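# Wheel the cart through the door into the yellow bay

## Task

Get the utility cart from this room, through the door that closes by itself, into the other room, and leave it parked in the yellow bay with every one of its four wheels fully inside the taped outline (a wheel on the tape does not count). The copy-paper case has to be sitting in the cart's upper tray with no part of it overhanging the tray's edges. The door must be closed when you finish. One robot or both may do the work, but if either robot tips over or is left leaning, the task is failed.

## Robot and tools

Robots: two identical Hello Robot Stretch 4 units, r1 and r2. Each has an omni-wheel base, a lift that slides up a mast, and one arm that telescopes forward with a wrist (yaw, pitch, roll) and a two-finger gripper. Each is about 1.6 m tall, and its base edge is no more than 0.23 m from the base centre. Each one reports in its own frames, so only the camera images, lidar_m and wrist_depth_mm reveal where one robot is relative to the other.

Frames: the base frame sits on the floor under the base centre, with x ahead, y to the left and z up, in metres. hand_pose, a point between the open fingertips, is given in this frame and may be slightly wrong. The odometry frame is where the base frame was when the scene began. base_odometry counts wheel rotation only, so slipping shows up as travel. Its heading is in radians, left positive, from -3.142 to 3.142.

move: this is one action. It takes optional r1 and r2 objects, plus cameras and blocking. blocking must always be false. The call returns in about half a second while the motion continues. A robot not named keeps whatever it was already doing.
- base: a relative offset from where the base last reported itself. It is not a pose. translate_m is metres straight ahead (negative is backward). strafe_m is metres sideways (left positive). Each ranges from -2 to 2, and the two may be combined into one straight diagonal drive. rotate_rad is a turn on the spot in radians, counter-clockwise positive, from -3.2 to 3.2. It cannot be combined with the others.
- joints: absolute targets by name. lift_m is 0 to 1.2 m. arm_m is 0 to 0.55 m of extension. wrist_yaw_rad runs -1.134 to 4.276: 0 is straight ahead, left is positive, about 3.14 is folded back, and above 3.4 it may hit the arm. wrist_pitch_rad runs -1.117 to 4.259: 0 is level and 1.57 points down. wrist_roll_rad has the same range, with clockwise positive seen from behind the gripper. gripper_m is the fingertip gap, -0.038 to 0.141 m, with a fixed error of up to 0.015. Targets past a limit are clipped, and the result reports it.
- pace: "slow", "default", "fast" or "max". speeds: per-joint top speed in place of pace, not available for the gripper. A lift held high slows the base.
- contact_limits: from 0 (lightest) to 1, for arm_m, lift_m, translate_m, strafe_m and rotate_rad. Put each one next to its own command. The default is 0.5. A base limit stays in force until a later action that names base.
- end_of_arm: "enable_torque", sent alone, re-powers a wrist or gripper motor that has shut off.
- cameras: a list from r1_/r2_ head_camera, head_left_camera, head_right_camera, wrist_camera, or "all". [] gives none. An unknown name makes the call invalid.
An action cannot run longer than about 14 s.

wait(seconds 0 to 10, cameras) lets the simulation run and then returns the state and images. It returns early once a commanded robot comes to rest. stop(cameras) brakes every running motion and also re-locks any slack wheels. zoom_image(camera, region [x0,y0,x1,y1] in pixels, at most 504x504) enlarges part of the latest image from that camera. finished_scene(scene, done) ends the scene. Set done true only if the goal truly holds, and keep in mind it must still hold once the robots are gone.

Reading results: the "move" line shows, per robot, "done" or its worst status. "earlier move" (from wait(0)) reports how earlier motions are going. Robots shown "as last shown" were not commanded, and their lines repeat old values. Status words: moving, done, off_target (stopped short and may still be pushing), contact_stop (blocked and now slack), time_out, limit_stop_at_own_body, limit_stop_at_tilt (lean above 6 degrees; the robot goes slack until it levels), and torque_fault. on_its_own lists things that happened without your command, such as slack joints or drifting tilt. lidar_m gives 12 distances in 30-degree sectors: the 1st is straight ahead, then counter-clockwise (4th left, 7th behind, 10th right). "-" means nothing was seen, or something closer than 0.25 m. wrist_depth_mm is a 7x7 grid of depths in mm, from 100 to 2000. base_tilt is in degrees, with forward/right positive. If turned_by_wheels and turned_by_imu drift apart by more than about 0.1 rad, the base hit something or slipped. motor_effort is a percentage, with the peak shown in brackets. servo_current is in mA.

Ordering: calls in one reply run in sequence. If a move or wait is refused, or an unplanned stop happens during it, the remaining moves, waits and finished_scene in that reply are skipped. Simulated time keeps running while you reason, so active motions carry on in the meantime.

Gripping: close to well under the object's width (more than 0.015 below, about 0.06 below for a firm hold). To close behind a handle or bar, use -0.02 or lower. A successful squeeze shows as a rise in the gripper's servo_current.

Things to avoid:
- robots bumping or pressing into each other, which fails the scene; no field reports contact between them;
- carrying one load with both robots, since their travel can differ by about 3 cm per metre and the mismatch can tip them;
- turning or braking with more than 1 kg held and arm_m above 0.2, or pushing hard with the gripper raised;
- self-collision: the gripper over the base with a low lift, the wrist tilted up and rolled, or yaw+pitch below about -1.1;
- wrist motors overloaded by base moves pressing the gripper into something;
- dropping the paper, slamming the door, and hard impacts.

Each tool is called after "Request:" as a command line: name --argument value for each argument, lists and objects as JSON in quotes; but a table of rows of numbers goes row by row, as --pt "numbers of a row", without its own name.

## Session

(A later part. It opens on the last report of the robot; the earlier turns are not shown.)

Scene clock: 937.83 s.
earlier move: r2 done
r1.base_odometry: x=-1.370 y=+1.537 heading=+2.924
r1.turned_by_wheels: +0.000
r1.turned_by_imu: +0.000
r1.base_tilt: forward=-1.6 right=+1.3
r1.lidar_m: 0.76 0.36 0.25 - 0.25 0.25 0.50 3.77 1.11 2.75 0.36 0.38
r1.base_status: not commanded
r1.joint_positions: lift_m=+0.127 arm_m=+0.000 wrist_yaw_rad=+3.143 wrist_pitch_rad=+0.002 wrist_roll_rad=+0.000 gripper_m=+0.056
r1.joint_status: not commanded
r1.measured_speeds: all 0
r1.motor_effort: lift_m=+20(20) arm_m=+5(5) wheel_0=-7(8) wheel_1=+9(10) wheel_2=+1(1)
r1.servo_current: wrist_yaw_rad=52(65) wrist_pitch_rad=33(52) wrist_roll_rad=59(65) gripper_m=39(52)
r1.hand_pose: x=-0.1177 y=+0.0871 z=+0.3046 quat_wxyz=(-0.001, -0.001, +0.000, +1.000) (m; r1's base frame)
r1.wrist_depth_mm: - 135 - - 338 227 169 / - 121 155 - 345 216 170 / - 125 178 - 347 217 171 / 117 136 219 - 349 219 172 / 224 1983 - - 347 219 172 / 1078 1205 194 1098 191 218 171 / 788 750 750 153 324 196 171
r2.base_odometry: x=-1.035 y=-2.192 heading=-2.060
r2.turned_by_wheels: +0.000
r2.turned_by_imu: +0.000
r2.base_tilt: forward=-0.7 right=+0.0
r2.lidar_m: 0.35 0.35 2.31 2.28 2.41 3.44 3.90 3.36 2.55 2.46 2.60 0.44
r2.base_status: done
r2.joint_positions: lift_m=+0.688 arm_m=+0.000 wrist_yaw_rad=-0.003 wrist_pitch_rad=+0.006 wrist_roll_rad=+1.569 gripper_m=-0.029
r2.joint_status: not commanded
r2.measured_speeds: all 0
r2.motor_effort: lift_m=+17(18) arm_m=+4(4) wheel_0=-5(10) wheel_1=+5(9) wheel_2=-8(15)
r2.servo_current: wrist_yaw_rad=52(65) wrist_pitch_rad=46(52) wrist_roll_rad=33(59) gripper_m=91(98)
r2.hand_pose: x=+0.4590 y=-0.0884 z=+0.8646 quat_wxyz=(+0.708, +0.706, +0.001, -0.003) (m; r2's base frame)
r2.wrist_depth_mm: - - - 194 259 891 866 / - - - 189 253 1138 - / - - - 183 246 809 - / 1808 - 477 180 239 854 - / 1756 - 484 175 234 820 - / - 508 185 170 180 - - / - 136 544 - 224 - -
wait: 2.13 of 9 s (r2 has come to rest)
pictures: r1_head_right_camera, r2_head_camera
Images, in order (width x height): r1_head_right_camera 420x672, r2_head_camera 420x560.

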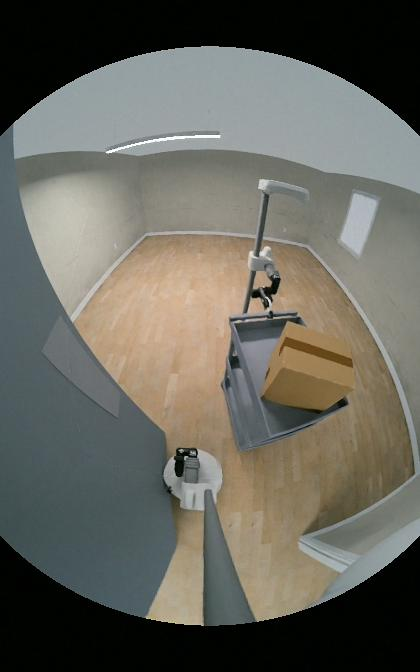

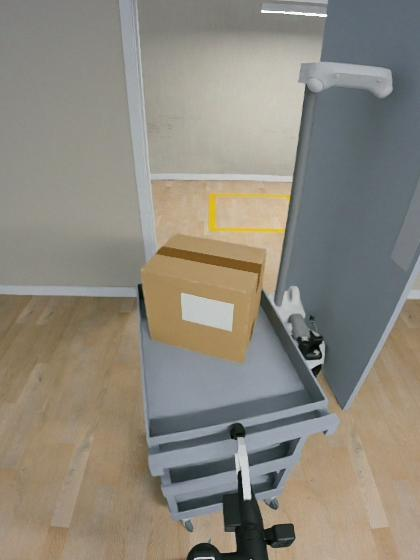

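Request:
move --blocking false --cameras '[]' --r2 '{"base":{"translate_m":0.3,"strafe_m":0.07},"pace":"slow"}'

Request:
wait --seconds 9 --cameras '["r2_head_camera","r1_head_right_camera"]'

Scene clock: 947.20 s.
move: r2 moving
r1: as last shown
r1.base_tilt: forward=-1.6 right=+1.2
r1.lidar_m: 0.75 0.34 0.25 - 0.25 0.25 0.51 3.82 1.11 2.75 0.35 0.38
r1.servo_current: wrist_yaw_rad=52(52) wrist_pitch_rad=52(52) wrist_roll_rad=46(59) gripper_m=46(46)
r1.wrist_depth_mm: - 135 - - 342 226 169 / - 121 155 - 345 216 170 / - 125 178 - 343 218 171 / 117 136 220 - 347 219 172 / 224 1921 - - 349 219 171 / 1078 1160 195 1078 191 219 171 / 788 750 759 153 324 196 171
r2.base_odometry: x=-1.038 y=-2.205 heading=-2.060
r2.turned_by_wheels: +0.000
r2.turned_by_imu: +0.001
r2.base_tilt: forward=-0.8 right=+0.1
r2.lidar_m: 0.36 0.37 2.30 2.26 2.43 3.45 3.92 3.37 2.54 2.48 2.62 0.43
r2.base_status: translate_m moving; strafe_m moving
r2.joint_positions: lift_m=+0.688 arm_m=+0.000 wrist_yaw_rad=-0.003 wrist_pitch_rad=+0.006 wrist_roll_rad=+1.569 gripper_m=-0.029
r2.joint_status: not commanded
r2.measured_speeds: translate_m=+0.048 strafe_m=+0.011 rotate_rad=+0.001 lift_m=+0.000 arm_m=+0.000 wrist_yaw_rad=+0.000 wrist_pitch_rad=+0.000 wrist_roll_rad=+0.000
r2.motor_effort: lift_m=+17(18) arm_m=+3(4) wheel_0=+6(6) wheel_1=+7(9) wheel_2=-12(14)
r2.servo_current: wrist_yaw_rad=52(52) wrist_pitch_rad=46(52) wrist_roll_rad=52(59) gripper_m=91(91)
r2.hand_pose: x=+0.4590 y=-0.0884 z=+0.8646 quat_wxyz=(+0.708, +0.706, +0.001, -0.003) (m; r2's base frame)
r2.wrist_depth_mm: - - - 192 258 904 878 / - - - 187 251 1118 - / - - - 183 245 831 - / - - 469 179 238 842 - / 1756 - 484 175 234 820 - / - 512 186 169 179 - - / - 136 544 - 224 - -
pictures: none
No camera images: "cameras" was empty.

Scene clock: 951.03 s.
earlier move: r2 done
r1.base_odometry: x=-1.370 y=+1.537 heading=+2.924
r1.turned_by_wheels: +0.000
r1.turned_by_imu: +0.000
r1.base_tilt: forward=-1.6 right=+1.2
r1.lidar_m: 5.12 0.35 0.25 - 0.25 0.25 0.50 3.79 1.13 0.25 0.28 0.37
r1.base_status: not commanded
r1.joint_positions: lift_m=+0.127 arm_m=+0.000 wrist_yaw_rad=+3.143 wrist_pitch_rad=+0.002 wrist_roll_rad=+0.000 gripper_m=+0.056
r1.joint_status: not commanded
r1.measured_speeds: all 0
r1.motor_effort: lift_m=+20(20) arm_m=+5(5) wheel_0=-7(8) wheel_1=+10(10) wheel_2=+0(1)
r1.servo_current: wrist_yaw_rad=59(65) wrist_pitch_rad=39(52) wrist_roll_rad=46(65) gripper_m=46(46)
r1.hand_pose: x=-0.1177 y=+0.0871 z=+0.3046 quat_wxyz=(-0.001, -0.001, +0.000, +1.000) (m; r1's base frame)
r1.wrist_depth_mm: - 135 - - 342 226 169 / - 121 156 - 343 217 170 / - 125 178 - 349 219 171 / 117 136 220 - 347 219 172 / 224 1921 - - 347 219 172 / 1078 1182 193 1098 191 218 171 / 788 750 750 153 322 196 171
r2.base_odometry: x=-1.114 y=-2.490 heading=-2.059
r2.turned_by_wheels: +0.000
r2.turned_by_imu: +0.002
r2.base_tilt: forward=-0.7 right=+0.1
r2.lidar_m: 0.38 0.43 2.25 2.19 2.32 3.31 - 3.42 2.64 2.54 1.09 0.42
r2.base_status: done
r2.joint_positions: lift_m=+0.688 arm_m=+0.000 wrist_yaw_rad=-0.002 wrist_pitch_rad=+0.006 wrist_roll_rad=+1.569 gripper_m=-0.029
r2.joint_status: not commanded
r2.measured_speeds: all 0
r2.motor_effort: lift_m=+17(18) arm_m=+4(4) wheel_0=+6(10) wheel_1=+6(9) wheel_2=-6(14)
r2.servo_current: wrist_yaw_rad=52(65) wrist_pitch_rad=39(52) wrist_roll_rad=33(59) gripper_m=91(98)
r2.hand_pose: x=+0.4591 y=-0.0879 z=+0.8646 quat_wxyz=(+0.708, +0.706, +0.001, -0.003) (m; r2's base frame)
r2.wrist_depth_mm: 820 842 - 165 224 831 - / - - - 166 226 798 - / - - 500 166 226 820 - / - 484 469 227 228 831 - / - - 521 169 229 831 - / - - 185 169 179 - - / - - - - 233 132 -
wait: 3.83 of 9 s (r2 has come to rest)
pictures: r1_head_right_camera, r2_head_camera
Images, in order (width x height): r1_head_right_camera 420x672, r2_head_camera 420x560.

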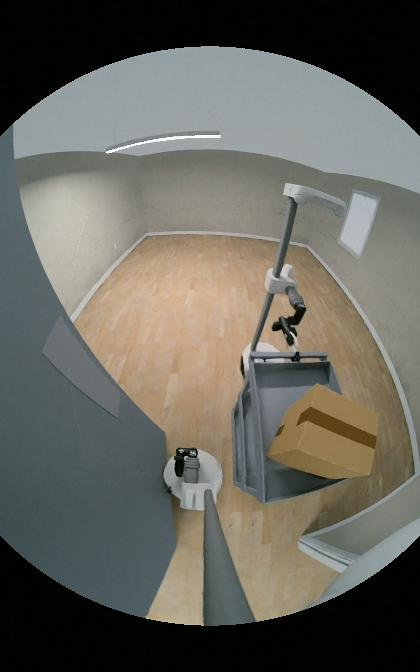

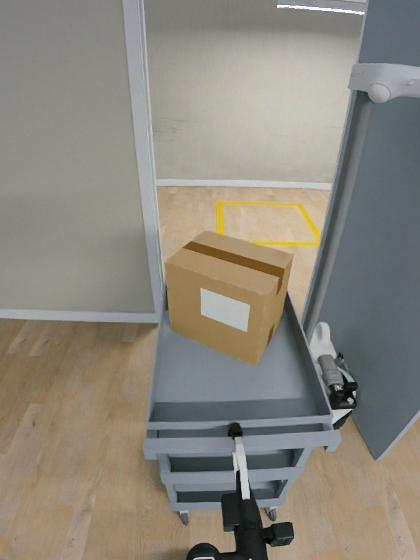

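Request:
move --blocking false --cameras '["r2_head_camera","r1_head_right_camera"]'

Scene clock: 967.83 s.
r1.base_odometry: x=-1.370 y=+1.537 heading=+2.924
r1.turned_by_wheels: +0.000
r1.turned_by_imu: +0.000
r1.base_tilt: forward=-1.6 right=+1.3
r1.lidar_m: 5.11 0.34 0.25 - 0.25 0.25 0.51 3.79 1.11 0.25 0.26 0.35
r1.base_status: not commanded
r1.joint_positions: lift_m=+0.127 arm_m=+0.000 wrist_yaw_rad=+3.143 wrist_pitch_rad=+0.002 wrist_roll_rad=+0.000 gripper_m=+0.056
r1.joint_status: not commanded
r1.measured_speeds: all 0
r1.motor_effort: lift_m=+20(20) arm_m=+5(5) wheel_0=-7(8) wheel_1=+10(10) wheel_2=+1(1)
r1.servo_current: wrist_yaw_rad=59(65) wrist_pitch_rad=39(52) wrist_roll_rad=52(65) gripper_m=46(46)
r1.hand_pose: x=-0.1177 y=+0.0871 z=+0.3046 quat_wxyz=(-0.001, -0.001, +0.000, +1.000) (m; r1's base frame)
r1.wrist_depth_mm: - 135 - - 343 226 169 / - 121 155 - 343 216 170 / - 125 178 - 345 217 170 / 117 136 220 - 347 219 172 / 224 - - - 349 220 172 / 1098 1205 193 1078 191 219 172 / 788 750 759 153 322 196 171
r2.base_odometry: x=-1.114 y=-2.490 heading=-2.059
r2.turned_by_wheels: +0.000
r2.turned_by_imu: +0.000
r2.base_tilt: forward=-0.7 right=+0.0
r2.lidar_m: 0.38 0.41 2.27 2.19 2.32 3.32 - 3.48 2.63 2.54 1.07 0.42
r2.base_status: done
r2.joint_positions: lift_m=+0.688 arm_m=+0.000 wrist_yaw_rad=-0.002 wrist_pitch_rad=+0.006 wrist_roll_rad=+1.569 gripper_m=-0.029
r2.joint_status: not commanded
r2.measured_speeds: all 0
r2.motor_effort: lift_m=+17(18) arm_m=+4(4) wheel_0=+6(10) wheel_1=+6(9) wheel_2=-6(14)
r2.servo_current: wrist_yaw_rad=59(65) wrist_pitch_rad=39(52) wrist_roll_rad=39(59) gripper_m=85(98)
r2.hand_pose: x=+0.4591 y=-0.0879 z=+0.8646 quat_wxyz=(+0.708, +0.706, +0.001, -0.003) (m; r2's base frame)
r2.wrist_depth_mm: 820 854 - 164 224 842 - / - - - 165 225 798 - / - - 496 167 227 820 - / - 480 469 227 229 831 - / - - 521 169 230 854 - / - - 185 169 179 - - / - - - - 234 132 -
pictures: r1_head_right_camera, r2_head_camera
Images, in order (width x height): r1_head_right_camera 420x672, r2_head_camera 420x560.

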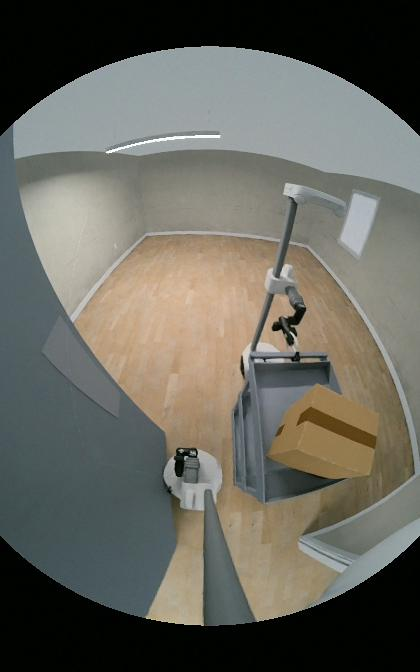

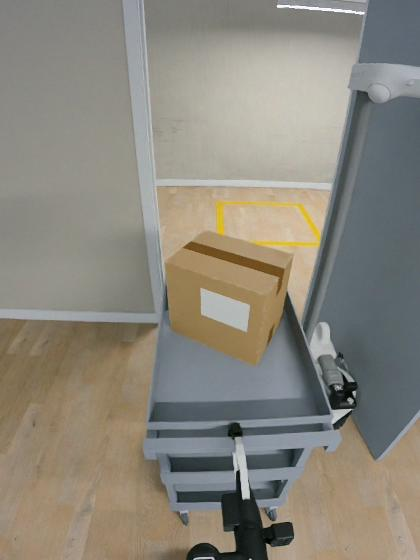

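Request:
move --blocking false --cameras '[]' --r2 '{"base":{"translate_m":0.25,"strafe_m":0.02},"pace":"slow"}'

Request:
wait --seconds 4 --cameras '["r2_head_camera","r1_head_right_camera"]'

Scene clock: 975.07 s.
move: r2 moving
r1: as last shown
r1.lidar_m: 5.12 0.32 0.25 - 0.25 0.25 0.52 3.79 0.27 0.25 0.27 0.36
r1.motor_effort: lift_m=+20(20) arm_m=+5(5) wheel_0=-7(8) wheel_1=+9(10) wheel_2=+1(1)
r1.servo_current: wrist_yaw_rad=52(65) wrist_pitch_rad=39(46) wrist_roll_rad=39(52) gripper_m=33(46)
r1.wrist_depth_mm: - 135 - - 342 228 170 / - 121 155 - 343 216 170 / - 125 178 - 343 217 171 / 116 136 220 - 347 220 172 / 225 1983 - - 347 219 172 / 1098 1205 193 1078 191 219 171 / 788 759 741 153 320 196 171
r2.base_odometry: x=-1.119 y=-2.501 heading=-2.059
r2.turned_by_wheels: +0.000
r2.turned_by_imu: +0.001
r2.base_tilt: forward=-0.7 right=+0.0
r2.lidar_m: 0.41 0.40 2.26 2.17 2.30 3.31 - 3.43 2.63 2.54 1.08 0.43
r2.base_status: translate_m moving; strafe_m moving
r2.joint_positions: lift_m=+0.688 arm_m=+0.000 wrist_yaw_rad=-0.002 wrist_pitch_rad=+0.006 wrist_roll_rad=+1.569 gripper_m=-0.029
r2.joint_status: not commanded
r2.measured_speeds: translate_m=+0.049 strafe_m=+0.003 rotate_rad=+0.002 lift_m=+0.000 arm_m=+0.000 wrist_yaw_rad=+0.000 wrist_pitch_rad=+0.000 wrist_roll_rad=+0.000
r2.motor_effort: lift_m=+17(18) arm_m=+4(4) wheel_0=+7(9) wheel_1=+7(8) wheel_2=-10(12)
r2.servo_current: wrist_yaw_rad=46(59) wrist_pitch_rad=46(52) wrist_roll_rad=46(52) gripper_m=91(98)
r2.hand_pose: x=+0.4591 y=-0.0879 z=+0.8646 quat_wxyz=(+0.708, +0.706, +0.001, -0.003) (m; r2's base frame)
r2.wrist_depth_mm: 788 - - 163 223 917 - / - - - 164 224 741 - / - - 492 166 225 831 - / - 484 466 168 228 831 - / - - 525 168 229 842 - / - - 185 169 179 - - / - - - - 233 1397 -
pictures: none
No camera images: "cameras" was empty.

Scene clock: 978.37 s.
earlier move: r2 done
r1.base_odometry: x=-1.370 y=+1.537 heading=+2.924
r1.turned_by_wheels: +0.000
r1.turned_by_imu: +0.000
r1.base_tilt: forward=-1.6 right=+1.3
r1.lidar_m: 5.13 0.33 0.25 - 0.25 0.25 0.49 0.34 0.26 0.25 0.25 0.39
r1.base_status: not commanded
r1.joint_positions: lift_m=+0.127 arm_m=+0.000 wrist_yaw_rad=+3.143 wrist_pitch_rad=+0.002 wrist_roll_rad=+0.000 gripper_m=+0.056
r1.joint_status: not commanded
r1.measured_speeds: all 0
r1.motor_effort: lift_m=+20(20) arm_m=+5(5) wheel_0=-7(8) wheel_1=+9(10) wheel_2=+1(1)
r1.servo_current: wrist_yaw_rad=46(72) wrist_pitch_rad=46(52) wrist_roll_rad=39(65) gripper_m=39(46)
r1.hand_pose: x=-0.1177 y=+0.0871 z=+0.3046 quat_wxyz=(-0.001, -0.001, +0.000, +1.000) (m; r1's base frame)
r1.wrist_depth_mm: - 135 - - 342 225 169 / - 121 155 - 343 216 170 / - 125 178 - 345 218 171 / 117 136 220 - 347 218 172 / 223 1921 - - 349 220 171 / 1078 1205 194 1060 191 219 171 / 788 750 741 154 322 197 171
r2.base_odometry: x=-1.214 y=-2.720 heading=-2.059
r2.turned_by_wheels: +0.000
r2.turned_by_imu: +0.001
r2.base_tilt: forward=-0.7 right=+0.1
r2.lidar_m: 0.39 0.45 2.20 2.16 2.28 3.27 - 3.48 2.67 2.58 0.78 0.42
r2.base_status: done
r2.joint_positions: lift_m=+0.688 arm_m=+0.000 wrist_yaw_rad=-0.001 wrist_pitch_rad=+0.006 wrist_roll_rad=+1.569 gripper_m=-0.029
r2.joint_status: not commanded
r2.measured_speeds: all 0
r2.motor_effort: lift_m=+17(18) arm_m=+4(4) wheel_0=+5(11) wheel_1=+6(9) wheel_2=-5(12)
r2.servo_current: wrist_yaw_rad=39(59) wrist_pitch_rad=46(52) wrist_roll_rad=59(59) gripper_m=91(98)
r2.hand_pose: x=+0.4592 y=-0.0878 z=+0.8646 quat_wxyz=(+0.708, +0.706, +0.002, -0.002) (m; r2's base frame)
r2.wrist_depth_mm: - - - 150 208 1499 - / - - 549 154 213 798 - / - 469 449 157 217 809 - / - - 480 162 222 831 - / - - 549 167 228 - - / - - 183 168 178 - - / - - - - - 132 488
wait: 3.30 of 4 s (r2 has come to rest)
pictures: r1_head_right_camera, r2_head_camera
Images, in order (width x height): r1_head_right_camera 420x672, r2_head_camera 420x560.

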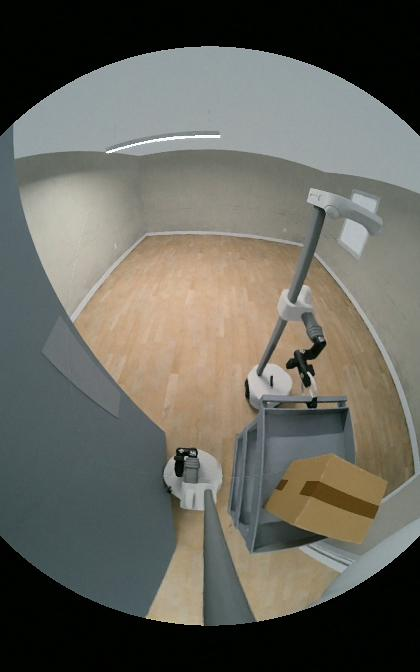

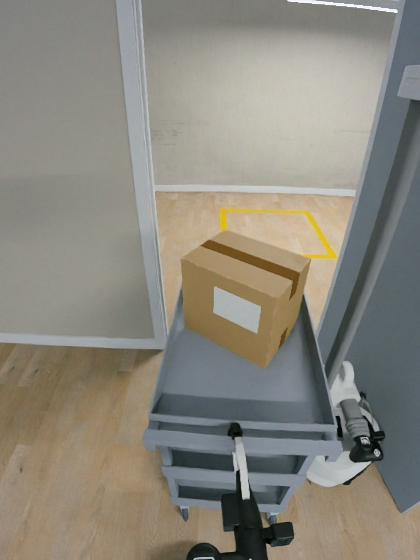

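Request:
move --blocking false --cameras '[]' --r2 '{"base":{"translate_m":0.2,"strafe_m":0.05},"pace":"slow"}'

Request:
wait --seconds 4 --cameras '["r2_head_camera","r1_head_right_camera"]'

Scene clock: 1009.20 s.
move: r2 moving
r1: as last shown
r1.lidar_m: 5.13 0.36 0.25 - 0.25 0.25 0.49 0.33 0.26 0.25 0.26 0.41
r1.servo_current: wrist_yaw_rad=59(65) wrist_pitch_rad=39(52) wrist_roll_rad=46(59) gripper_m=39(46)
r1.wrist_depth_mm: - 135 - - 342 227 169 / - 121 155 - 343 216 169 / - 125 177 - 345 218 171 / 117 136 220 - 347 218 172 / 224 1921 - - 349 218 172 / 1078 1182 193 1078 191 217 171 / 798 750 750 153 322 196 171
r2.base_odometry: x=-1.217 y=-2.732 heading=-2.059
r2.turned_by_wheels: +0.000
r2.turned_by_imu: +0.001
r2.base_tilt: forward=-0.7 right=+0.1
r2.lidar_m: 0.40 0.46 2.19 2.14 2.29 3.27 - 3.49 2.68 2.59 0.75 0.40
r2.base_status: translate_m moving; strafe_m moving
r2.joint_positions: lift_m=+0.688 arm_m=+0.000 wrist_yaw_rad=-0.001 wrist_pitch_rad=+0.006 wrist_roll_rad=+1.569 gripper_m=-0.029
r2.joint_status: not commanded
r2.measured_speeds: translate_m=+0.048 strafe_m=+0.012 rotate_rad=+0.000 lift_m=+0.000 arm_m=+0.000 wrist_yaw_rad=+0.000 wrist_pitch_rad=+0.000 wrist_roll_rad=+0.000
r2.motor_effort: lift_m=+18(18) arm_m=+4(4) wheel_0=+10(10) wheel_1=+8(9) wheel_2=-10(11)
r2.servo_current: wrist_yaw_rad=52(59) wrist_pitch_rad=46(52) wrist_roll_rad=52(52) gripper_m=91(98)
r2.hand_pose: x=+0.4592 y=-0.0878 z=+0.8646 quat_wxyz=(+0.708, +0.706, +0.002, -0.002) (m; r2's base frame)
r2.wrist_depth_mm: - - - 151 207 1537 - / - - 554 154 212 798 - / - 469 449 157 217 809 - / - - 480 162 222 831 - / - - 559 166 228 - - / - - 185 169 179 - - / - - - - 238 132 484
pictures: none
No camera images: "cameras" was empty.

Scene clock: 1012.00 s.
earlier move: r2 done
r1.base_odometry: x=-1.370 y=+1.537 heading=+2.924
r1.turned_by_wheels: +0.000
r1.turned_by_imu: +0.000
r1.base_tilt: forward=-1.6 right=+1.2
r1.lidar_m: 5.12 0.37 0.25 - 0.25 0.25 0.49 0.36 0.29 0.28 0.32 0.66
r1.base_status: not commanded
r1.joint_positions: lift_m=+0.127 arm_m=+0.000 wrist_yaw_rad=+3.143 wrist_pitch_rad=+0.002 wrist_roll_rad=+0.000 gripper_m=+0.056
r1.joint_status: not commanded
r1.measured_speeds: all 0
r1.motor_effort: lift_m=+20(20) arm_m=+5(5) wheel_0=-8(8) wheel_1=+9(10) wheel_2=+1(1)
r1.servo_current: wrist_yaw_rad=52(72) wrist_pitch_rad=39(52) wrist_roll_rad=33(72) gripper_m=39(52)
r1.hand_pose: x=-0.1177 y=+0.0871 z=+0.3046 quat_wxyz=(-0.001, -0.001, +0.000, +1.000) (m; r1's base frame)
r1.wrist_depth_mm: - 135 - - 342 226 169 / - 121 155 - 343 216 169 / - 125 178 - 345 217 170 / 117 136 220 - 345 219 171 / 224 1983 - - 347 219 172 / 504 1205 193 1098 190 219 171 / 480 741 759 153 320 196 171
r2.base_odometry: x=-1.263 y=-2.920 heading=-2.059
r2.turned_by_wheels: +0.000
r2.turned_by_imu: +0.000
r2.base_tilt: forward=-0.7 right=+0.1
r2.lidar_m: 0.42 1.35 1.90 2.08 2.22 3.19 - 3.59 2.72 0.95 0.64 0.41
r2.base_status: done
r2.joint_positions: lift_m=+0.688 arm_m=+0.000 wrist_yaw_rad=-0.001 wrist_pitch_rad=+0.006 wrist_roll_rad=+1.569 gripper_m=-0.029
r2.joint_status: not commanded
r2.measured_speeds: all 0
r2.motor_effort: lift_m=+17(18) arm_m=+3(4) wheel_0=+2(10) wheel_1=+5(9) wheel_2=-8(12)
r2.servo_current: wrist_yaw_rad=33(65) wrist_pitch_rad=46(59) wrist_roll_rad=39(59) gripper_m=85(104)
r2.hand_pose: x=+0.4592 y=-0.0878 z=+0.8646 quat_wxyz=(+0.708, +0.706, +0.002, -0.002) (m; r2's base frame)
r2.wrist_depth_mm: - - - 137 192 - - / - 477 455 141 200 - - / - 452 439 148 208 - - / - - 517 154 217 - - / - - 609 163 225 - - / - - 184 169 178 544 - / - - - - - - 449
wait: 2.80 of 4 s (r2 has come to rest)
pictures: r1_head_right_camera, r2_head_camera
Images, in order (width x height): r1_head_right_camera 420x672, r2_head_camera 420x560.

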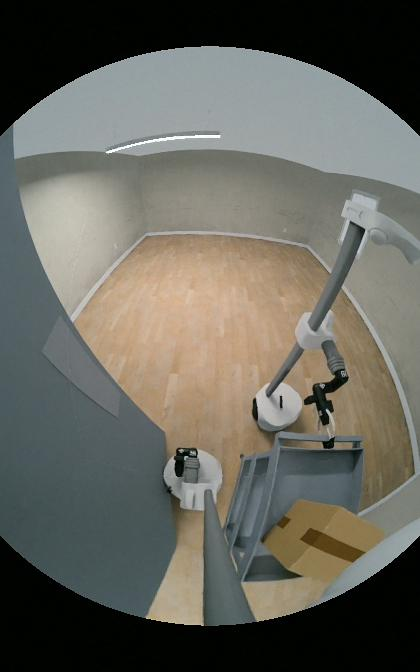

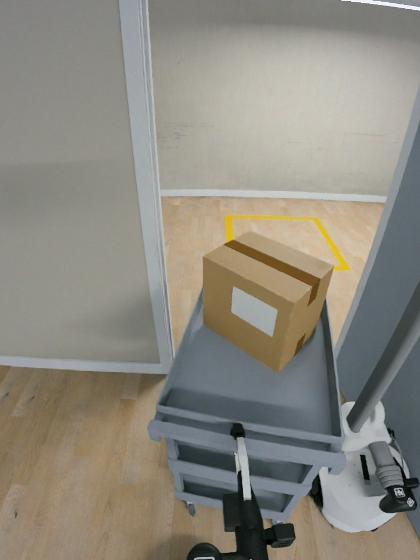

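Request:
move --blocking false --cameras '[]' --r2 '{"base":{"translate_m":0.22,"strafe_m":-0.04},"pace":"slow"}'

Request:
wait --seconds 4 --cameras '["r2_head_camera","r1_head_right_camera"]'

Scene clock: 1022.17 s.
move: r2 moving
r1: as last shown
r1.base_tilt: forward=-1.6 right=+1.3
r1.lidar_m: 5.12 0.36 0.25 - 0.25 0.25 0.50 0.34 0.28 0.28 0.33 0.67
r1.motor_effort: lift_m=+20(20) arm_m=+5(5) wheel_0=-7(8) wheel_1=+9(10) wheel_2=+1(1)
r1.servo_current: wrist_yaw_rad=46(59) wrist_pitch_rad=39(46) wrist_roll_rad=59(59) gripper_m=39(46)
r1.wrist_depth_mm: - 135 - - 342 227 169 / - 121 155 - 343 216 169 / - 125 178 - 347 218 171 / 117 136 220 - 347 218 172 / 224 1921 - - 347 220 171 / 500 1182 194 1078 190 220 172 / 484 741 750 153 324 197 171
r2.base_odometry: x=-1.271 y=-2.930 heading=-2.059
r2.turned_by_wheels: +0.000
r2.turned_by_imu: +0.001
r2.base_tilt: forward=-0.7 right=+0.0
r2.lidar_m: 0.43 0.49 1.90 2.11 2.24 3.17 - 3.57 2.71 0.92 0.63 0.41
r2.base_status: translate_m moving; strafe_m moving
r2.joint_positions: lift_m=+0.688 arm_m=+0.000 wrist_yaw_rad=-0.001 wrist_pitch_rad=+0.006 wrist_roll_rad=+1.569 gripper_m=-0.029
r2.joint_status: not commanded
r2.measured_speeds: translate_m=+0.049 strafe_m=-0.009 rotate_rad=-0.001 lift_m=+0.000 arm_m=+0.000 wrist_yaw_rad=+0.000 wrist_pitch_rad=+0.000 wrist_roll_rad=+0.000
r2.motor_effort: lift_m=+17(18) arm_m=+4(4) wheel_0=+10(10) wheel_1=+6(8) wheel_2=-11(13)
r2.servo_current: wrist_yaw_rad=46(52) wrist_pitch_rad=52(52) wrist_roll_rad=52(52) gripper_m=91(98)
r2.hand_pose: x=+0.4592 y=-0.0878 z=+0.8646 quat_wxyz=(+0.708, +0.706, +0.002, -0.002) (m; r2's base frame)
r2.wrist_depth_mm: - - 564 134 190 - - / - 469 452 139 198 - - / - 449 442 146 208 - - / - - 512 153 217 - - / - - 615 162 225 - - / - - 183 168 178 535 - / - - - - - - 455
pictures: none
No camera images: "cameras" was empty.

Scene clock: 1025.17 s.
earlier move: r2 done
r1.base_odometry: x=-1.370 y=+1.537 heading=+2.924
r1.turned_by_wheels: +0.000
r1.turned_by_imu: +0.000
r1.base_tilt: forward=-1.5 right=+1.2
r1.lidar_m: 5.11 0.34 0.25 - 0.25 0.25 0.51 0.37 0.31 0.31 0.48 0.64
r1.base_status: not commanded
r1.joint_positions: lift_m=+0.127 arm_m=+0.000 wrist_yaw_rad=+3.143 wrist_pitch_rad=+0.002 wrist_roll_rad=+0.000 gripper_m=+0.056
r1.joint_status: not commanded
r1.measured_speeds: all 0
r1.motor_effort: lift_m=+20(20) arm_m=+5(5) wheel_0=-8(8) wheel_1=+10(10) wheel_2=+0(1)
r1.servo_current: wrist_yaw_rad=46(65) wrist_pitch_rad=39(52) wrist_roll_rad=52(65) gripper_m=39(46)
r1.hand_pose: x=-0.1177 y=+0.0871 z=+0.3046 quat_wxyz=(-0.001, -0.001, +0.000, +1.000) (m; r1's base frame)
r1.wrist_depth_mm: - 135 - - 343 227 169 / - 121 155 - 345 216 170 / - 126 178 - 345 218 171 / 117 136 220 - 349 219 172 / 223 788 - - 347 220 172 / 504 627 194 1078 191 219 172 / 504 163 759 153 320 196 171
r2.base_odometry: x=-1.402 y=-3.095 heading=-2.059
r2.turned_by_wheels: +0.000
r2.turned_by_imu: +0.001
r2.base_tilt: forward=-0.6 right=+0.1
r2.lidar_m: 0.41 0.47 1.57 2.10 2.27 3.24 - 3.55 2.71 0.58 0.49 0.39
r2.base_status: done
r2.joint_positions: lift_m=+0.688 arm_m=+0.000 wrist_yaw_rad=+0.000 wrist_pitch_rad=+0.006 wrist_roll_rad=+1.569 gripper_m=-0.029
r2.joint_status: not commanded
r2.measured_speeds: all 0
r2.motor_effort: lift_m=+17(18) arm_m=+4(4) wheel_0=+6(12) wheel_1=+4(8) wheel_2=-5(13)
r2.servo_current: wrist_yaw_rad=33(65) wrist_pitch_rad=46(52) wrist_roll_rad=39(65) gripper_m=91(98)
r2.hand_pose: x=+0.4593 y=-0.0875 z=+0.8646 quat_wxyz=(+0.708, +0.706, +0.002, -0.002) (m; r2's base frame)
r2.wrist_depth_mm: - - 539 131 186 - - / - 455 439 137 195 - - / - 455 445 144 206 - - / - - 521 150 215 - - / - - 634 159 224 - - / - - 185 167 178 1537 500 / - - - - - - -
wait: 3.00 of 4 s (r2 has come to rest)
pictures: r1_head_right_camera, r2_head_camera
Images, in order (width x height): r1_head_right_camera 420x672, r2_head_camera 420x560.

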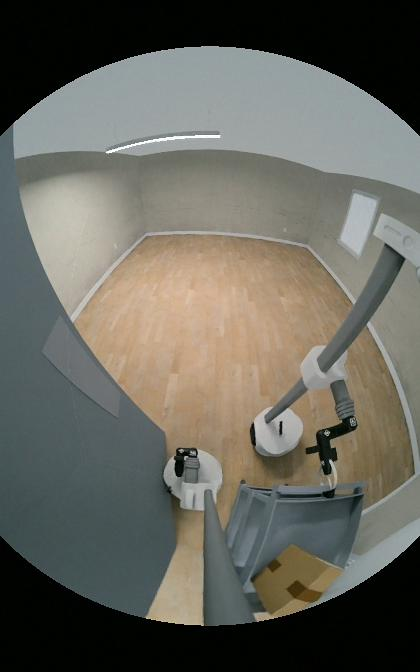

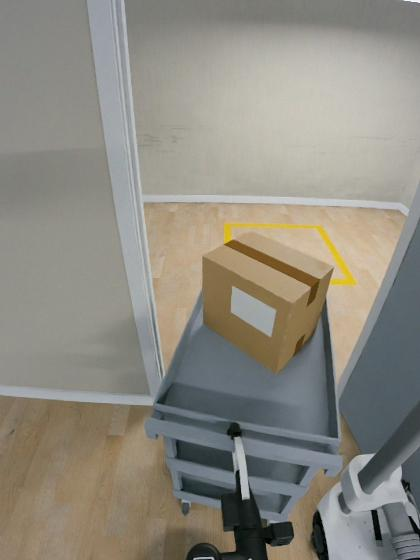

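Request:
move --blocking false --cameras '[]' --r2 '{"base":{"translate_m":0.22,"strafe_m":0.05},"pace":"slow"}'

Request:
wait --seconds 4 --cameras '["r2_head_camera","r2_head_right_camera"]'

Scene clock: 1039.47 s.
move: r2 moving
r1: as last shown
r1.base_tilt: forward=-1.6 right=+1.3
r1.lidar_m: 5.11 0.33 0.25 - 0.25 0.25 0.50 0.36 0.30 0.30 0.49 0.71
r1.motor_effort: lift_m=+20(20) arm_m=+5(5) wheel_0=-7(8) wheel_1=+10(10) wheel_2=+1(1)
r1.servo_current: wrist_yaw_rad=39(65) wrist_pitch_rad=46(46) wrist_roll_rad=52(59) gripper_m=39(46)
r1.wrist_depth_mm: - 135 - - 342 227 169 / - 121 155 - 343 216 170 / - 125 178 - 345 218 171 / 117 136 220 - 347 219 171 / 137 798 - - 347 218 171 / 504 627 193 1078 191 220 172 / 504 668 759 154 322 196 171
r2.base_odometry: x=-1.405 y=-3.107 heading=-2.058
r2.turned_by_wheels: +0.000
r2.turned_by_imu: +0.001
r2.base_tilt: forward=-0.7 right=+0.0
r2.lidar_m: 0.42 0.47 1.52 2.12 2.25 3.25 - 3.54 2.69 0.57 0.51 0.40
r2.base_status: translate_m moving; strafe_m moving
r2.joint_positions: lift_m=+0.688 arm_m=+0.000 wrist_yaw_rad=+0.000 wrist_pitch_rad=+0.006 wrist_roll_rad=+1.569 gripper_m=-0.029
r2.joint_status: not commanded
r2.measured_speeds: translate_m=+0.049 strafe_m=+0.012 rotate_rad=-0.003 lift_m=+0.000 arm_m=+0.000 wrist_yaw_rad=+0.000 wrist_pitch_rad=+0.000 wrist_roll_rad=+0.000
r2.motor_effort: lift_m=+17(18) arm_m=+4(4) wheel_0=+8(10) wheel_1=+7(9) wheel_2=-11(12)
r2.servo_current: wrist_yaw_rad=39(59) wrist_pitch_rad=46(52) wrist_roll_rad=46(59) gripper_m=98(98)
r2.hand_pose: x=+0.4593 y=-0.0875 z=+0.8646 quat_wxyz=(+0.708, +0.706, +0.002, -0.002) (m; r2's base frame)
r2.wrist_depth_mm: - - 544 132 188 - - / - 459 442 138 196 - - / - 455 442 144 208 - - / - - 521 151 215 - - / - - 621 160 224 - - / - - 185 167 178 1537 504 / - - - - - - 436
pictures: none
No camera images: "cameras" was empty.

Scene clock: 1042.47 s.
earlier move: r2 done
r1.base_odometry: x=-1.370 y=+1.537 heading=+2.924
r1.turned_by_wheels: +0.000
r1.turned_by_imu: +0.000
r1.base_tilt: forward=-1.6 right=+1.3
r1.lidar_m: 5.12 0.32 0.25 - 0.25 0.25 0.52 0.46 0.43 0.49 0.49 3.95
r1.base_status: not commanded
r1.joint_positions: lift_m=+0.127 arm_m=+0.000 wrist_yaw_rad=+3.143 wrist_pitch_rad=+0.002 wrist_roll_rad=+0.000 gripper_m=+0.056
r1.joint_status: not commanded
r1.measured_speeds: all 0
r1.motor_effort: lift_m=+20(20) arm_m=+5(5) wheel_0=-7(8) wheel_1=+9(10) wheel_2=+1(1)
r1.servo_current: wrist_yaw_rad=46(72) wrist_pitch_rad=46(52) wrist_roll_rad=46(65) gripper_m=39(46)
r1.hand_pose: x=-0.1177 y=+0.0871 z=+0.3046 quat_wxyz=(-0.001, -0.001, +0.000, +1.000) (m; r1's base frame)
r1.wrist_depth_mm: - 135 - - 338 227 169 / - 121 155 - 342 216 169 / - 125 177 - 345 218 171 / 117 136 220 - 347 219 171 / 224 - - - 347 218 171 / 580 842 192 1098 190 219 172 / 809 759 750 153 322 196 171
r2.base_odometry: x=-1.461 y=-3.312 heading=-2.059
r2.turned_by_wheels: +0.000
r2.turned_by_imu: +0.000
r2.base_tilt: forward=-0.7 right=+0.0
r2.lidar_m: 0.42 0.87 1.25 2.07 2.20 3.15 - 3.62 2.79 0.50 0.54 0.38
r2.base_status: done
r2.joint_positions: lift_m=+0.688 arm_m=+0.000 wrist_yaw_rad=-0.001 wrist_pitch_rad=+0.006 wrist_roll_rad=+1.569 gripper_m=-0.029
r2.joint_status: not commanded
r2.measured_speeds: all 0
r2.motor_effort: lift_m=+17(18) arm_m=+4(4) wheel_0=+3(12) wheel_1=+4(9) wheel_2=-7(13)
r2.servo_current: wrist_yaw_rad=52(59) wrist_pitch_rad=39(59) wrist_roll_rad=46(65) gripper_m=85(98)
r2.hand_pose: x=+0.4591 y=-0.0878 z=+0.8646 quat_wxyz=(+0.708, +0.706, +0.001, -0.003) (m; r2's base frame)
r2.wrist_depth_mm: - 459 442 118 175 - - / - 404 404 125 183 - - / - 500 466 134 195 - - / - - 569 144 208 - - / - - - 154 221 1808 - / - - 185 166 178 1499 480 / - 136 - - - - -
wait: 3.00 of 4 s (r2 has come to rest)
pictures: r2_head_camera, r2_head_right_camera
Images, in order (width x height): r2_head_camera 420x560, r2_head_right_camera 420x672.

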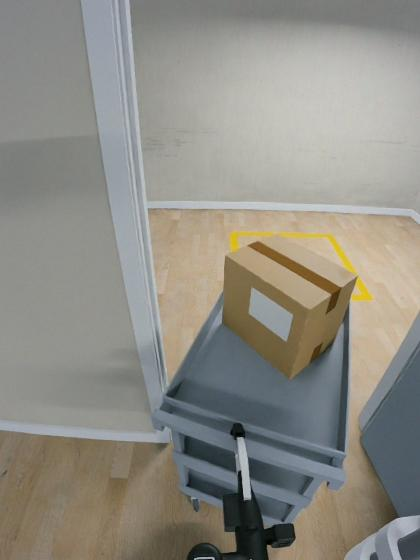

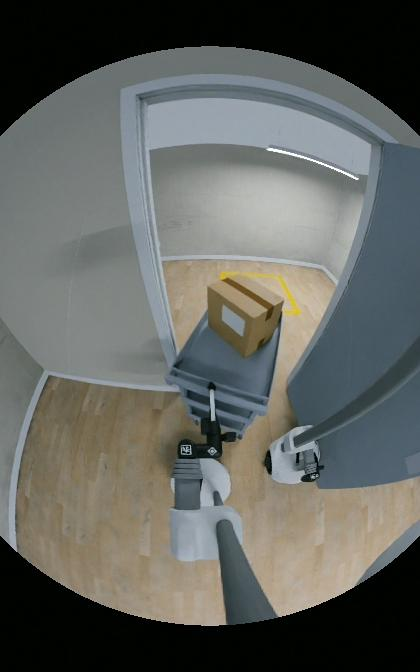

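Request:
move --blocking false --cameras '[]' --r2 '{"base":{"translate_m":0.2,"strafe_m":-0.09},"pace":"slow"}'

Request:
wait --seconds 4 --cameras '["r2_head_camera","r2_head_right_camera"]'

Scene clock: 1051.97 s.
move: r2 moving
r1: as last shown
r1.lidar_m: 5.13 0.35 0.25 - 0.25 0.25 0.48 0.47 0.46 0.45 0.49 3.94
r1.motor_effort: lift_m=+20(20) arm_m=+5(5) wheel_0=-7(8) wheel_1=+10(10) wheel_2=+0(1)
r1.servo_current: wrist_yaw_rad=33(59) wrist_pitch_rad=46(46) wrist_roll_rad=46(52) gripper_m=46(52)
r1.wrist_depth_mm: - 135 - - 342 226 170 / - 121 155 - 343 216 170 / - 125 178 - 345 218 171 / 117 136 220 - 347 218 172 / 224 - - - 349 219 172 / 580 842 192 1078 191 219 171 / 798 750 750 153 320 196 171
r2.base_odometry: x=-1.471 y=-3.321 heading=-2.058
r2.turned_by_wheels: +0.000
r2.turned_by_imu: +0.001
r2.base_tilt: forward=-0.7 right=+0.0
r2.lidar_m: 0.42 0.87 1.23 2.06 2.18 3.13 - 3.63 0.99 0.48 0.51 0.38
r2.base_status: translate_m moving; strafe_m moving
r2.joint_positions: lift_m=+0.688 arm_m=+0.000 wrist_yaw_rad=-0.001 wrist_pitch_rad=+0.006 wrist_roll_rad=+1.569 gripper_m=-0.029
r2.joint_status: not commanded
r2.measured_speeds: translate_m=+0.050 strafe_m=-0.021 rotate_rad=+0.001 lift_m=+0.000 arm_m=+0.000 wrist_yaw_rad=+0.000 wrist_pitch_rad=+0.000 wrist_roll_rad=+0.000
r2.motor_effort: lift_m=+17(18) arm_m=+4(4) wheel_0=+8(13) wheel_1=+5(5) wheel_2=-11(12)
r2.servo_current: wrist_yaw_rad=52(59) wrist_pitch_rad=52(52) wrist_roll_rad=39(46) gripper_m=85(91)
r2.hand_pose: x=+0.4591 y=-0.0878 z=+0.8646 quat_wxyz=(+0.708, +0.706, +0.001, -0.003) (m; r2's base frame)
r2.wrist_depth_mm: - 436 436 115 172 - - / - 402 402 124 181 - - / - 496 466 131 193 - - / - - 569 140 207 - - / - - - 150 222 1863 - / - - 186 165 179 1464 480 / - 137 - - - 132 -
pictures: none
No camera images: "cameras" was empty.

Scene clock: 1054.87 s.
earlier move: r2 done
r1.base_odometry: x=-1.370 y=+1.537 heading=+2.924
r1.turned_by_wheels: +0.000
r1.turned_by_imu: +0.000
r1.base_tilt: forward=-1.6 right=+1.2
r1.lidar_m: 5.12 0.36 0.25 - 0.25 0.25 0.52 0.49 0.40 0.39 2.87 3.95
r1.base_status: not commanded
r1.joint_positions: lift_m=+0.127 arm_m=+0.000 wrist_yaw_rad=+3.143 wrist_pitch_rad=+0.002 wrist_roll_rad=+0.000 gripper_m=+0.056
r1.joint_status: not commanded
r1.measured_speeds: all 0
r1.motor_effort: lift_m=+20(20) arm_m=+5(5) wheel_0=-8(8) wheel_1=+9(10) wheel_2=+1(1)
r1.servo_current: wrist_yaw_rad=46(72) wrist_pitch_rad=46(52) wrist_roll_rad=33(72) gripper_m=46(52)
r1.hand_pose: x=-0.1177 y=+0.0871 z=+0.3046 quat_wxyz=(-0.001, -0.001, +0.000, +1.000) (m; r1's base frame)
r1.wrist_depth_mm: - 135 - - 342 225 169 / - 121 155 - 342 216 170 / - 125 178 - 345 218 170 / 117 136 219 - 345 218 171 / 224 - - - 349 219 171 / 591 1098 191 1078 190 220 171 / 750 750 759 154 322 196 171
r2.base_odometry: x=-1.634 y=-3.447 heading=-2.058
r2.turned_by_wheels: +0.000
r2.turned_by_imu: +0.002
r2.base_tilt: forward=-0.7 right=+0.1
r2.lidar_m: 0.40 0.49 0.94 2.13 2.23 3.28 - 3.53 0.39 0.37 0.79 0.39
r2.base_status: done
r2.joint_positions: lift_m=+0.688 arm_m=+0.000 wrist_yaw_rad=+0.001 wrist_pitch_rad=+0.006 wrist_roll_rad=+1.569 gripper_m=-0.029
r2.joint_status: not commanded
r2.measured_speeds: all 0
r2.motor_effort: lift_m=+17(18) arm_m=+4(4) wheel_0=+6(13) wheel_1=+6(7) wheel_2=-4(12)
r2.servo_current: wrist_yaw_rad=52(65) wrist_pitch_rad=46(52) wrist_roll_rad=52(59) gripper_m=85(98)
r2.hand_pose: x=+0.4594 y=-0.0871 z=+0.8646 quat_wxyz=(+0.708, +0.706, +0.002, -0.002) (m; r2's base frame)
r2.wrist_depth_mm: - - 496 127 180 - - / - 424 413 130 190 - - / - 466 452 138 202 - - / - - 539 146 213 - - / - - - 156 223 - - / - - 186 167 179 1464 500 / - - - - - 1576 1118
wait: 2.90 of 4 s (r2 has come to rest)
pictures: r2_head_camera, r2_head_right_camera
Images, in order (width x height): r2_head_camera 420x560, r2_head_right_camera 420x672.

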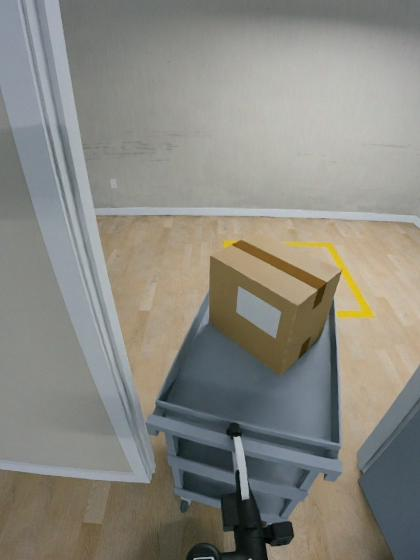

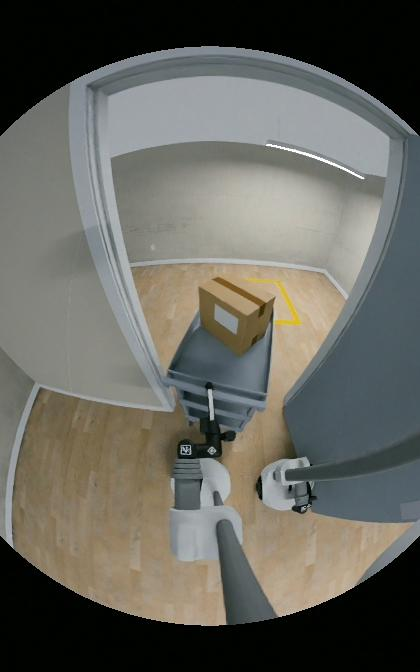

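Request:
move --blocking false --cameras '[]' --r2 '{"base":{"translate_m":0.22,"strafe_m":-0.01},"pace":"slow"}'

Request:
wait --seconds 4 --cameras '["r2_head_camera","r2_head_right_camera","r2_head_left_camera"]'

Scene clock: 1064.33 s.
move: r2 moving
r1: as last shown
r1.lidar_m: 5.10 0.37 0.25 - 0.25 0.25 0.49 0.49 0.43 0.39 2.86 3.95
r1.motor_effort: lift_m=+20(20) arm_m=+5(5) wheel_0=-7(8) wheel_1=+9(10) wheel_2=+1(1)
r1.servo_current: wrist_yaw_rad=65(72) wrist_pitch_rad=46(46) wrist_roll_rad=52(59) gripper_m=39(46)
r1.wrist_depth_mm: - 135 - - 340 227 169 / - 121 155 - 345 216 169 / - 125 178 - 347 217 171 / 117 136 213 - 349 219 171 / 223 - - - 349 218 172 / 591 1078 192 1098 191 219 172 / 750 759 750 153 320 196 171
r2.base_odometry: x=-1.640 y=-3.458 heading=-2.058
r2.turned_by_wheels: +0.000
r2.turned_by_imu: +0.001
r2.base_tilt: forward=-0.7 right=+0.1
r2.lidar_m: 0.42 0.66 0.90 2.14 2.28 3.26 - 3.53 0.42 0.40 0.81 0.40
r2.base_status: translate_m moving; strafe_m moving
r2.joint_positions: lift_m=+0.688 arm_m=+0.000 wrist_yaw_rad=+0.001 wrist_pitch_rad=+0.006 wrist_roll_rad=+1.569 gripper_m=-0.029
r2.joint_status: not commanded
r2.measured_speeds: translate_m=+0.048 strafe_m=-0.002 rotate_rad=-0.001 lift_m=+0.000 arm_m=+0.000 wrist_yaw_rad=+0.000 wrist_pitch_rad=+0.000 wrist_roll_rad=+0.000
r2.motor_effort: lift_m=+17(17) arm_m=+4(4) wheel_0=+10(11) wheel_1=+6(8) wheel_2=-10(11)
r2.servo_current: wrist_yaw_rad=52(59) wrist_pitch_rad=46(52) wrist_roll_rad=39(59) gripper_m=85(98)
r2.hand_pose: x=+0.4594 y=-0.0871 z=+0.8646 quat_wxyz=(+0.708, +0.706, +0.002, -0.002) (m; r2's base frame)
r2.wrist_depth_mm: - - 492 127 181 - - / - 427 413 132 190 - - / - 462 455 139 202 - - / - - 535 146 213 - - / - - - 157 224 - - / - - 185 167 178 1464 504 / - - - - - 1576 1118
pictures: none
No camera images: "cameras" was empty.

Scene clock: 1067.30 s.
earlier move: r2 done
r1.base_odometry: x=-1.370 y=+1.537 heading=+2.924
r1.turned_by_wheels: +0.000
r1.turned_by_imu: +0.000
r1.base_tilt: forward=-1.6 right=+1.3
r1.lidar_m: 5.11 0.34 0.25 - 0.25 0.25 0.51 0.67 0.46 0.46 2.87 3.95
r1.base_status: not commanded
r1.joint_positions: lift_m=+0.127 arm_m=+0.000 wrist_yaw_rad=+3.143 wrist_pitch_rad=+0.002 wrist_roll_rad=+0.000 gripper_m=+0.056
r1.joint_status: not commanded
r1.measured_speeds: all 0
r1.motor_effort: lift_m=+20(20) arm_m=+5(5) wheel_0=-7(8) wheel_1=+9(10) wheel_2=+1(1)
r1.servo_current: wrist_yaw_rad=59(72) wrist_pitch_rad=33(52) wrist_roll_rad=33(65) gripper_m=39(46)
r1.hand_pose: x=-0.1177 y=+0.0871 z=+0.3046 quat_wxyz=(-0.001, -0.001, +0.000, +1.000) (m; r1's base frame)
r1.wrist_depth_mm: - 135 - - 342 228 169 / - 121 164 - 343 216 170 / - 125 178 - 345 219 170 / 116 136 220 - 345 219 172 / 137 798 - - 349 220 171 / 991 1098 194 1078 191 220 171 / 798 741 759 153 322 196 171
r2.base_odometry: x=-1.745 y=-3.636 heading=-2.058
r2.turned_by_wheels: +0.000
r2.turned_by_imu: +0.000
r2.base_tilt: forward=-0.7 right=+0.1
r2.lidar_m: 0.39 0.47 0.60 2.00 2.28 3.25 - 0.61 0.47 0.51 0.78 0.40
r2.base_status: done
r2.joint_positions: lift_m=+0.688 arm_m=+0.000 wrist_yaw_rad=+0.000 wrist_pitch_rad=+0.006 wrist_roll_rad=+1.569 gripper_m=-0.029
r2.joint_status: not commanded
r2.measured_speeds: all 0
r2.motor_effort: lift_m=+17(18) arm_m=+4(4) wheel_0=+1(11) wheel_1=+4(8) wheel_2=-7(13)
r2.servo_current: wrist_yaw_rad=46(59) wrist_pitch_rad=46(52) wrist_roll_rad=59(59) gripper_m=91(98)
r2.hand_pose: x=+0.4592 y=-0.0876 z=+0.8646 quat_wxyz=(+0.708, +0.706, +0.002, -0.002) (m; r2's base frame)
r2.wrist_depth_mm: - - 480 126 179 - - / - 418 415 130 189 - - / - 469 459 138 202 - - / - - 544 146 212 - - / - - - 157 221 - - / - - 185 167 179 1576 504 / - - - - - 1661 1160
wait: 2.97 of 4 s (r2 has come to rest)
pictures: r2_head_camera, r2_head_left_camera, r2_head_right_camera
Images, in order (width x height): r2_head_camera 420x560, r2_head_left_camera 420x672, r2_head_right_camera 420x672.

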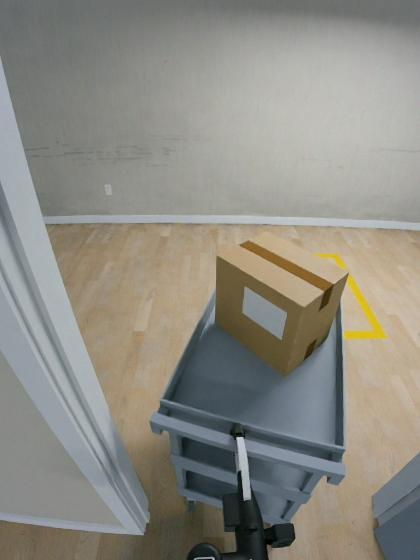

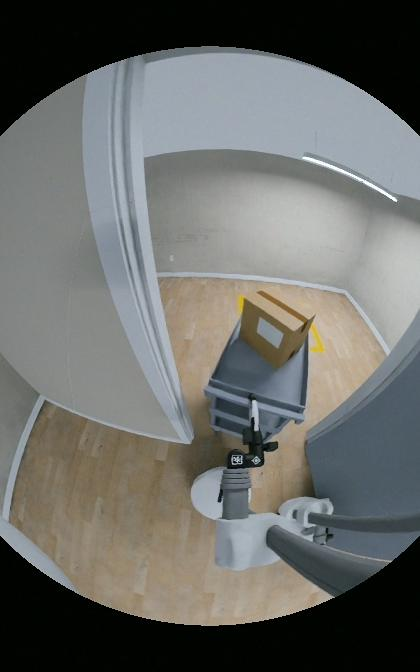

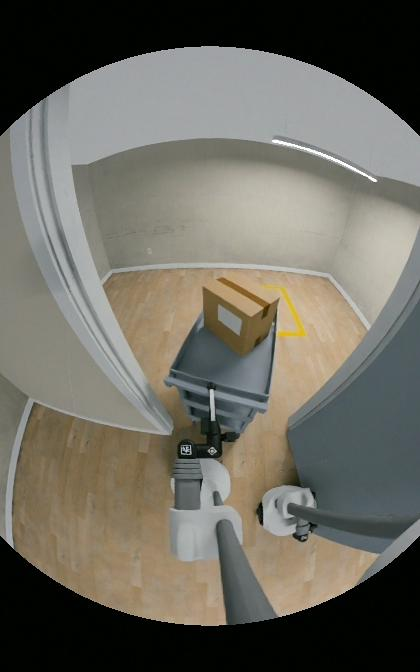

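Request:
move --blocking false --cameras '[]' --r2 '{"base":{"rotate_rad":0.4},"pace":"slow"}'

Request:
wait --seconds 4 --cameras '["r2_head_camera","r2_head_right_camera"]'

Scene clock: 1073.23 s.
move: r2 moving
r1: as last shown
r1.base_tilt: forward=-1.6 right=+1.2
r1.lidar_m: 5.13 0.35 0.25 - 0.25 0.25 0.49 0.70 0.42 0.48 2.85 3.93
r1.motor_effort: lift_m=+20(20) arm_m=+5(5) wheel_0=-7(8) wheel_1=+10(10) wheel_2=+1(1)
r1.servo_current: wrist_yaw_rad=52(65) wrist_pitch_rad=46(46) wrist_roll_rad=39(59) gripper_m=46(46)
r1.wrist_depth_mm: - 135 - - 340 226 169 / - 121 155 - 343 216 170 / - 125 178 - 343 218 170 / 117 136 213 - 349 219 172 / 137 798 - - 347 219 172 / 976 1060 194 1078 190 219 171 / 788 164 759 153 322 196 171
r2.base_odometry: x=-1.745 y=-3.636 heading=-1.934
r2.turned_by_wheels: +0.124
r2.turned_by_imu: +0.121
r2.base_tilt: forward=-0.7 right=+0.1
r2.lidar_m: 0.43 0.46 0.69 2.11 2.36 3.80 - 0.53 0.44 0.74 0.40 0.35
r2.base_status: rotate_rad moving
r2.joint_positions: lift_m=+0.688 arm_m=+0.000 wrist_yaw_rad=-0.005 wrist_pitch_rad=+0.006 wrist_roll_rad=+1.569 gripper_m=-0.029
r2.joint_status: not commanded
r2.measured_speeds: translate_m=+0.000 strafe_m=+0.000 rotate_rad=+0.489 lift_m=+0.000 arm_m=+0.000 wrist_yaw_rad=+0.000 wrist_pitch_rad=+0.000 wrist_roll_rad=+0.000
r2.motor_effort: lift_m=+17(18) arm_m=+4(4) wheel_0=-12(14) wheel_1=-10(10) wheel_2=-12(14)
r2.servo_current: wrist_yaw_rad=59(65) wrist_pitch_rad=39(59) wrist_roll_rad=46(52) gripper_m=91(98)
r2.hand_pose: x=+0.4588 y=-0.0889 z=+0.8646 quat_wxyz=(+0.708, +0.706, +0.000, -0.004) (m; r2's base frame)
r2.wrist_depth_mm: - 379 382 104 160 - - / - 410 410 114 172 - - / - - 496 120 186 - - / - - 634 132 203 - - / - - - 145 222 1708 - / - - 186 164 179 1464 469 / - - - - - 1499 1182
pictures: none
No camera images: "cameras" was empty.

Scene clock: 1074.27 s.
earlier move: r2 done
r1.base_odometry: x=-1.370 y=+1.537 heading=+2.924
r1.turned_by_wheels: +0.000
r1.turned_by_imu: +0.000
r1.base_tilt: forward=-1.6 right=+1.3
r1.lidar_m: 5.09 0.33 0.25 - 0.25 0.25 0.49 0.75 0.44 0.49 2.87 3.95
r1.base_status: not commanded
r1.joint_positions: lift_m=+0.127 arm_m=+0.000 wrist_yaw_rad=+3.143 wrist_pitch_rad=+0.002 wrist_roll_rad=+0.000 gripper_m=+0.056
r1.joint_status: not commanded
r1.measured_speeds: all 0
r1.motor_effort: lift_m=+20(20) arm_m=+5(5) wheel_0=-7(8) wheel_1=+10(10) wheel_2=+1(1)
r1.servo_current: wrist_yaw_rad=52(72) wrist_pitch_rad=46(52) wrist_roll_rad=52(59) gripper_m=46(46)
r1.hand_pose: x=-0.1177 y=+0.0871 z=+0.3046 quat_wxyz=(-0.001, -0.001, +0.000, +1.000) (m; r1's base frame)
r1.wrist_depth_mm: - 135 - - 342 226 169 / - 121 155 - 345 216 170 / - 125 178 - 349 217 171 / 117 136 213 - 345 218 171 / 137 - - - 347 219 172 / 788 1182 194 1078 191 219 171 / 732 759 750 153 322 197 171
r2.base_odometry: x=-1.746 y=-3.636 heading=-1.662
r2.turned_by_wheels: +0.272
r2.turned_by_imu: +0.263
r2.base_tilt: forward=-0.6 right=+0.1
r2.lidar_m: 0.47 0.51 1.20 2.18 2.84 5.42 4.05 0.46 0.47 0.74 0.28 0.32
r2.base_status: done
r2.joint_positions: lift_m=+0.688 arm_m=+0.000 wrist_yaw_rad=-0.023 wrist_pitch_rad=+0.006 wrist_roll_rad=+1.569 gripper_m=-0.029
r2.joint_status: not commanded
r2.measured_speeds: all 0
r2.on_its_own: wrist_yaw_rad is at rest, and its servo_current (124 mA) is outside its rest range (0 to 104 mA)
r2.motor_effort: lift_m=+17(18) arm_m=-4(4) wheel_0=-22(23) wheel_1=-7(11) wheel_2=-16(17)
r2.servo_current: wrist_yaw_rad=124(143) wrist_pitch_rad=39(59) wrist_roll_rad=46(59) gripper_m=85(98)
r2.hand_pose: x=+0.4572 y=-0.0939 z=+0.8646 quat_wxyz=(+0.708, +0.706, -0.006, -0.010) (m; r2's base frame)
r2.wrist_depth_mm: - 427 407 - - - - / - - 564 - - - - / - - - - - 158 - / - - - - - 1499 480 / - - - - 229 1537 452 / - - 185 137 180 370 370 / - - - - - 1576 1098
wait: 1.03 of 4 s (r2 has come to rest)
pictures: r2_head_camera, r2_head_right_camera
Images, in order (width x height): r2_head_camera 420x560, r2_head_right_camera 420x672.

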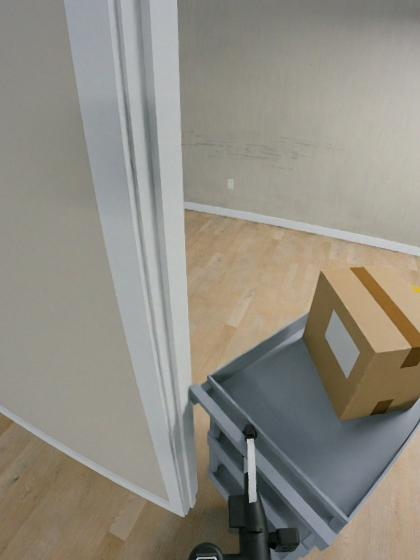

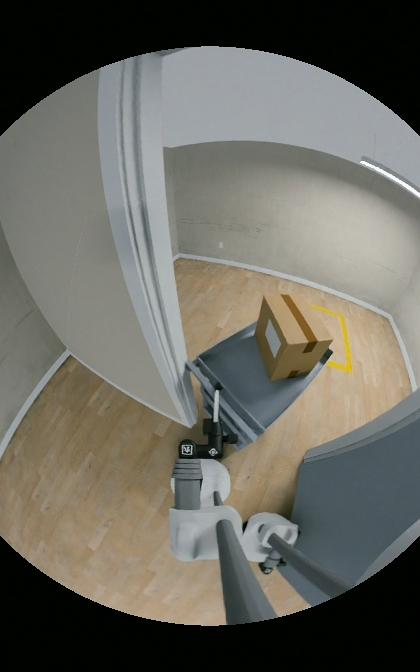

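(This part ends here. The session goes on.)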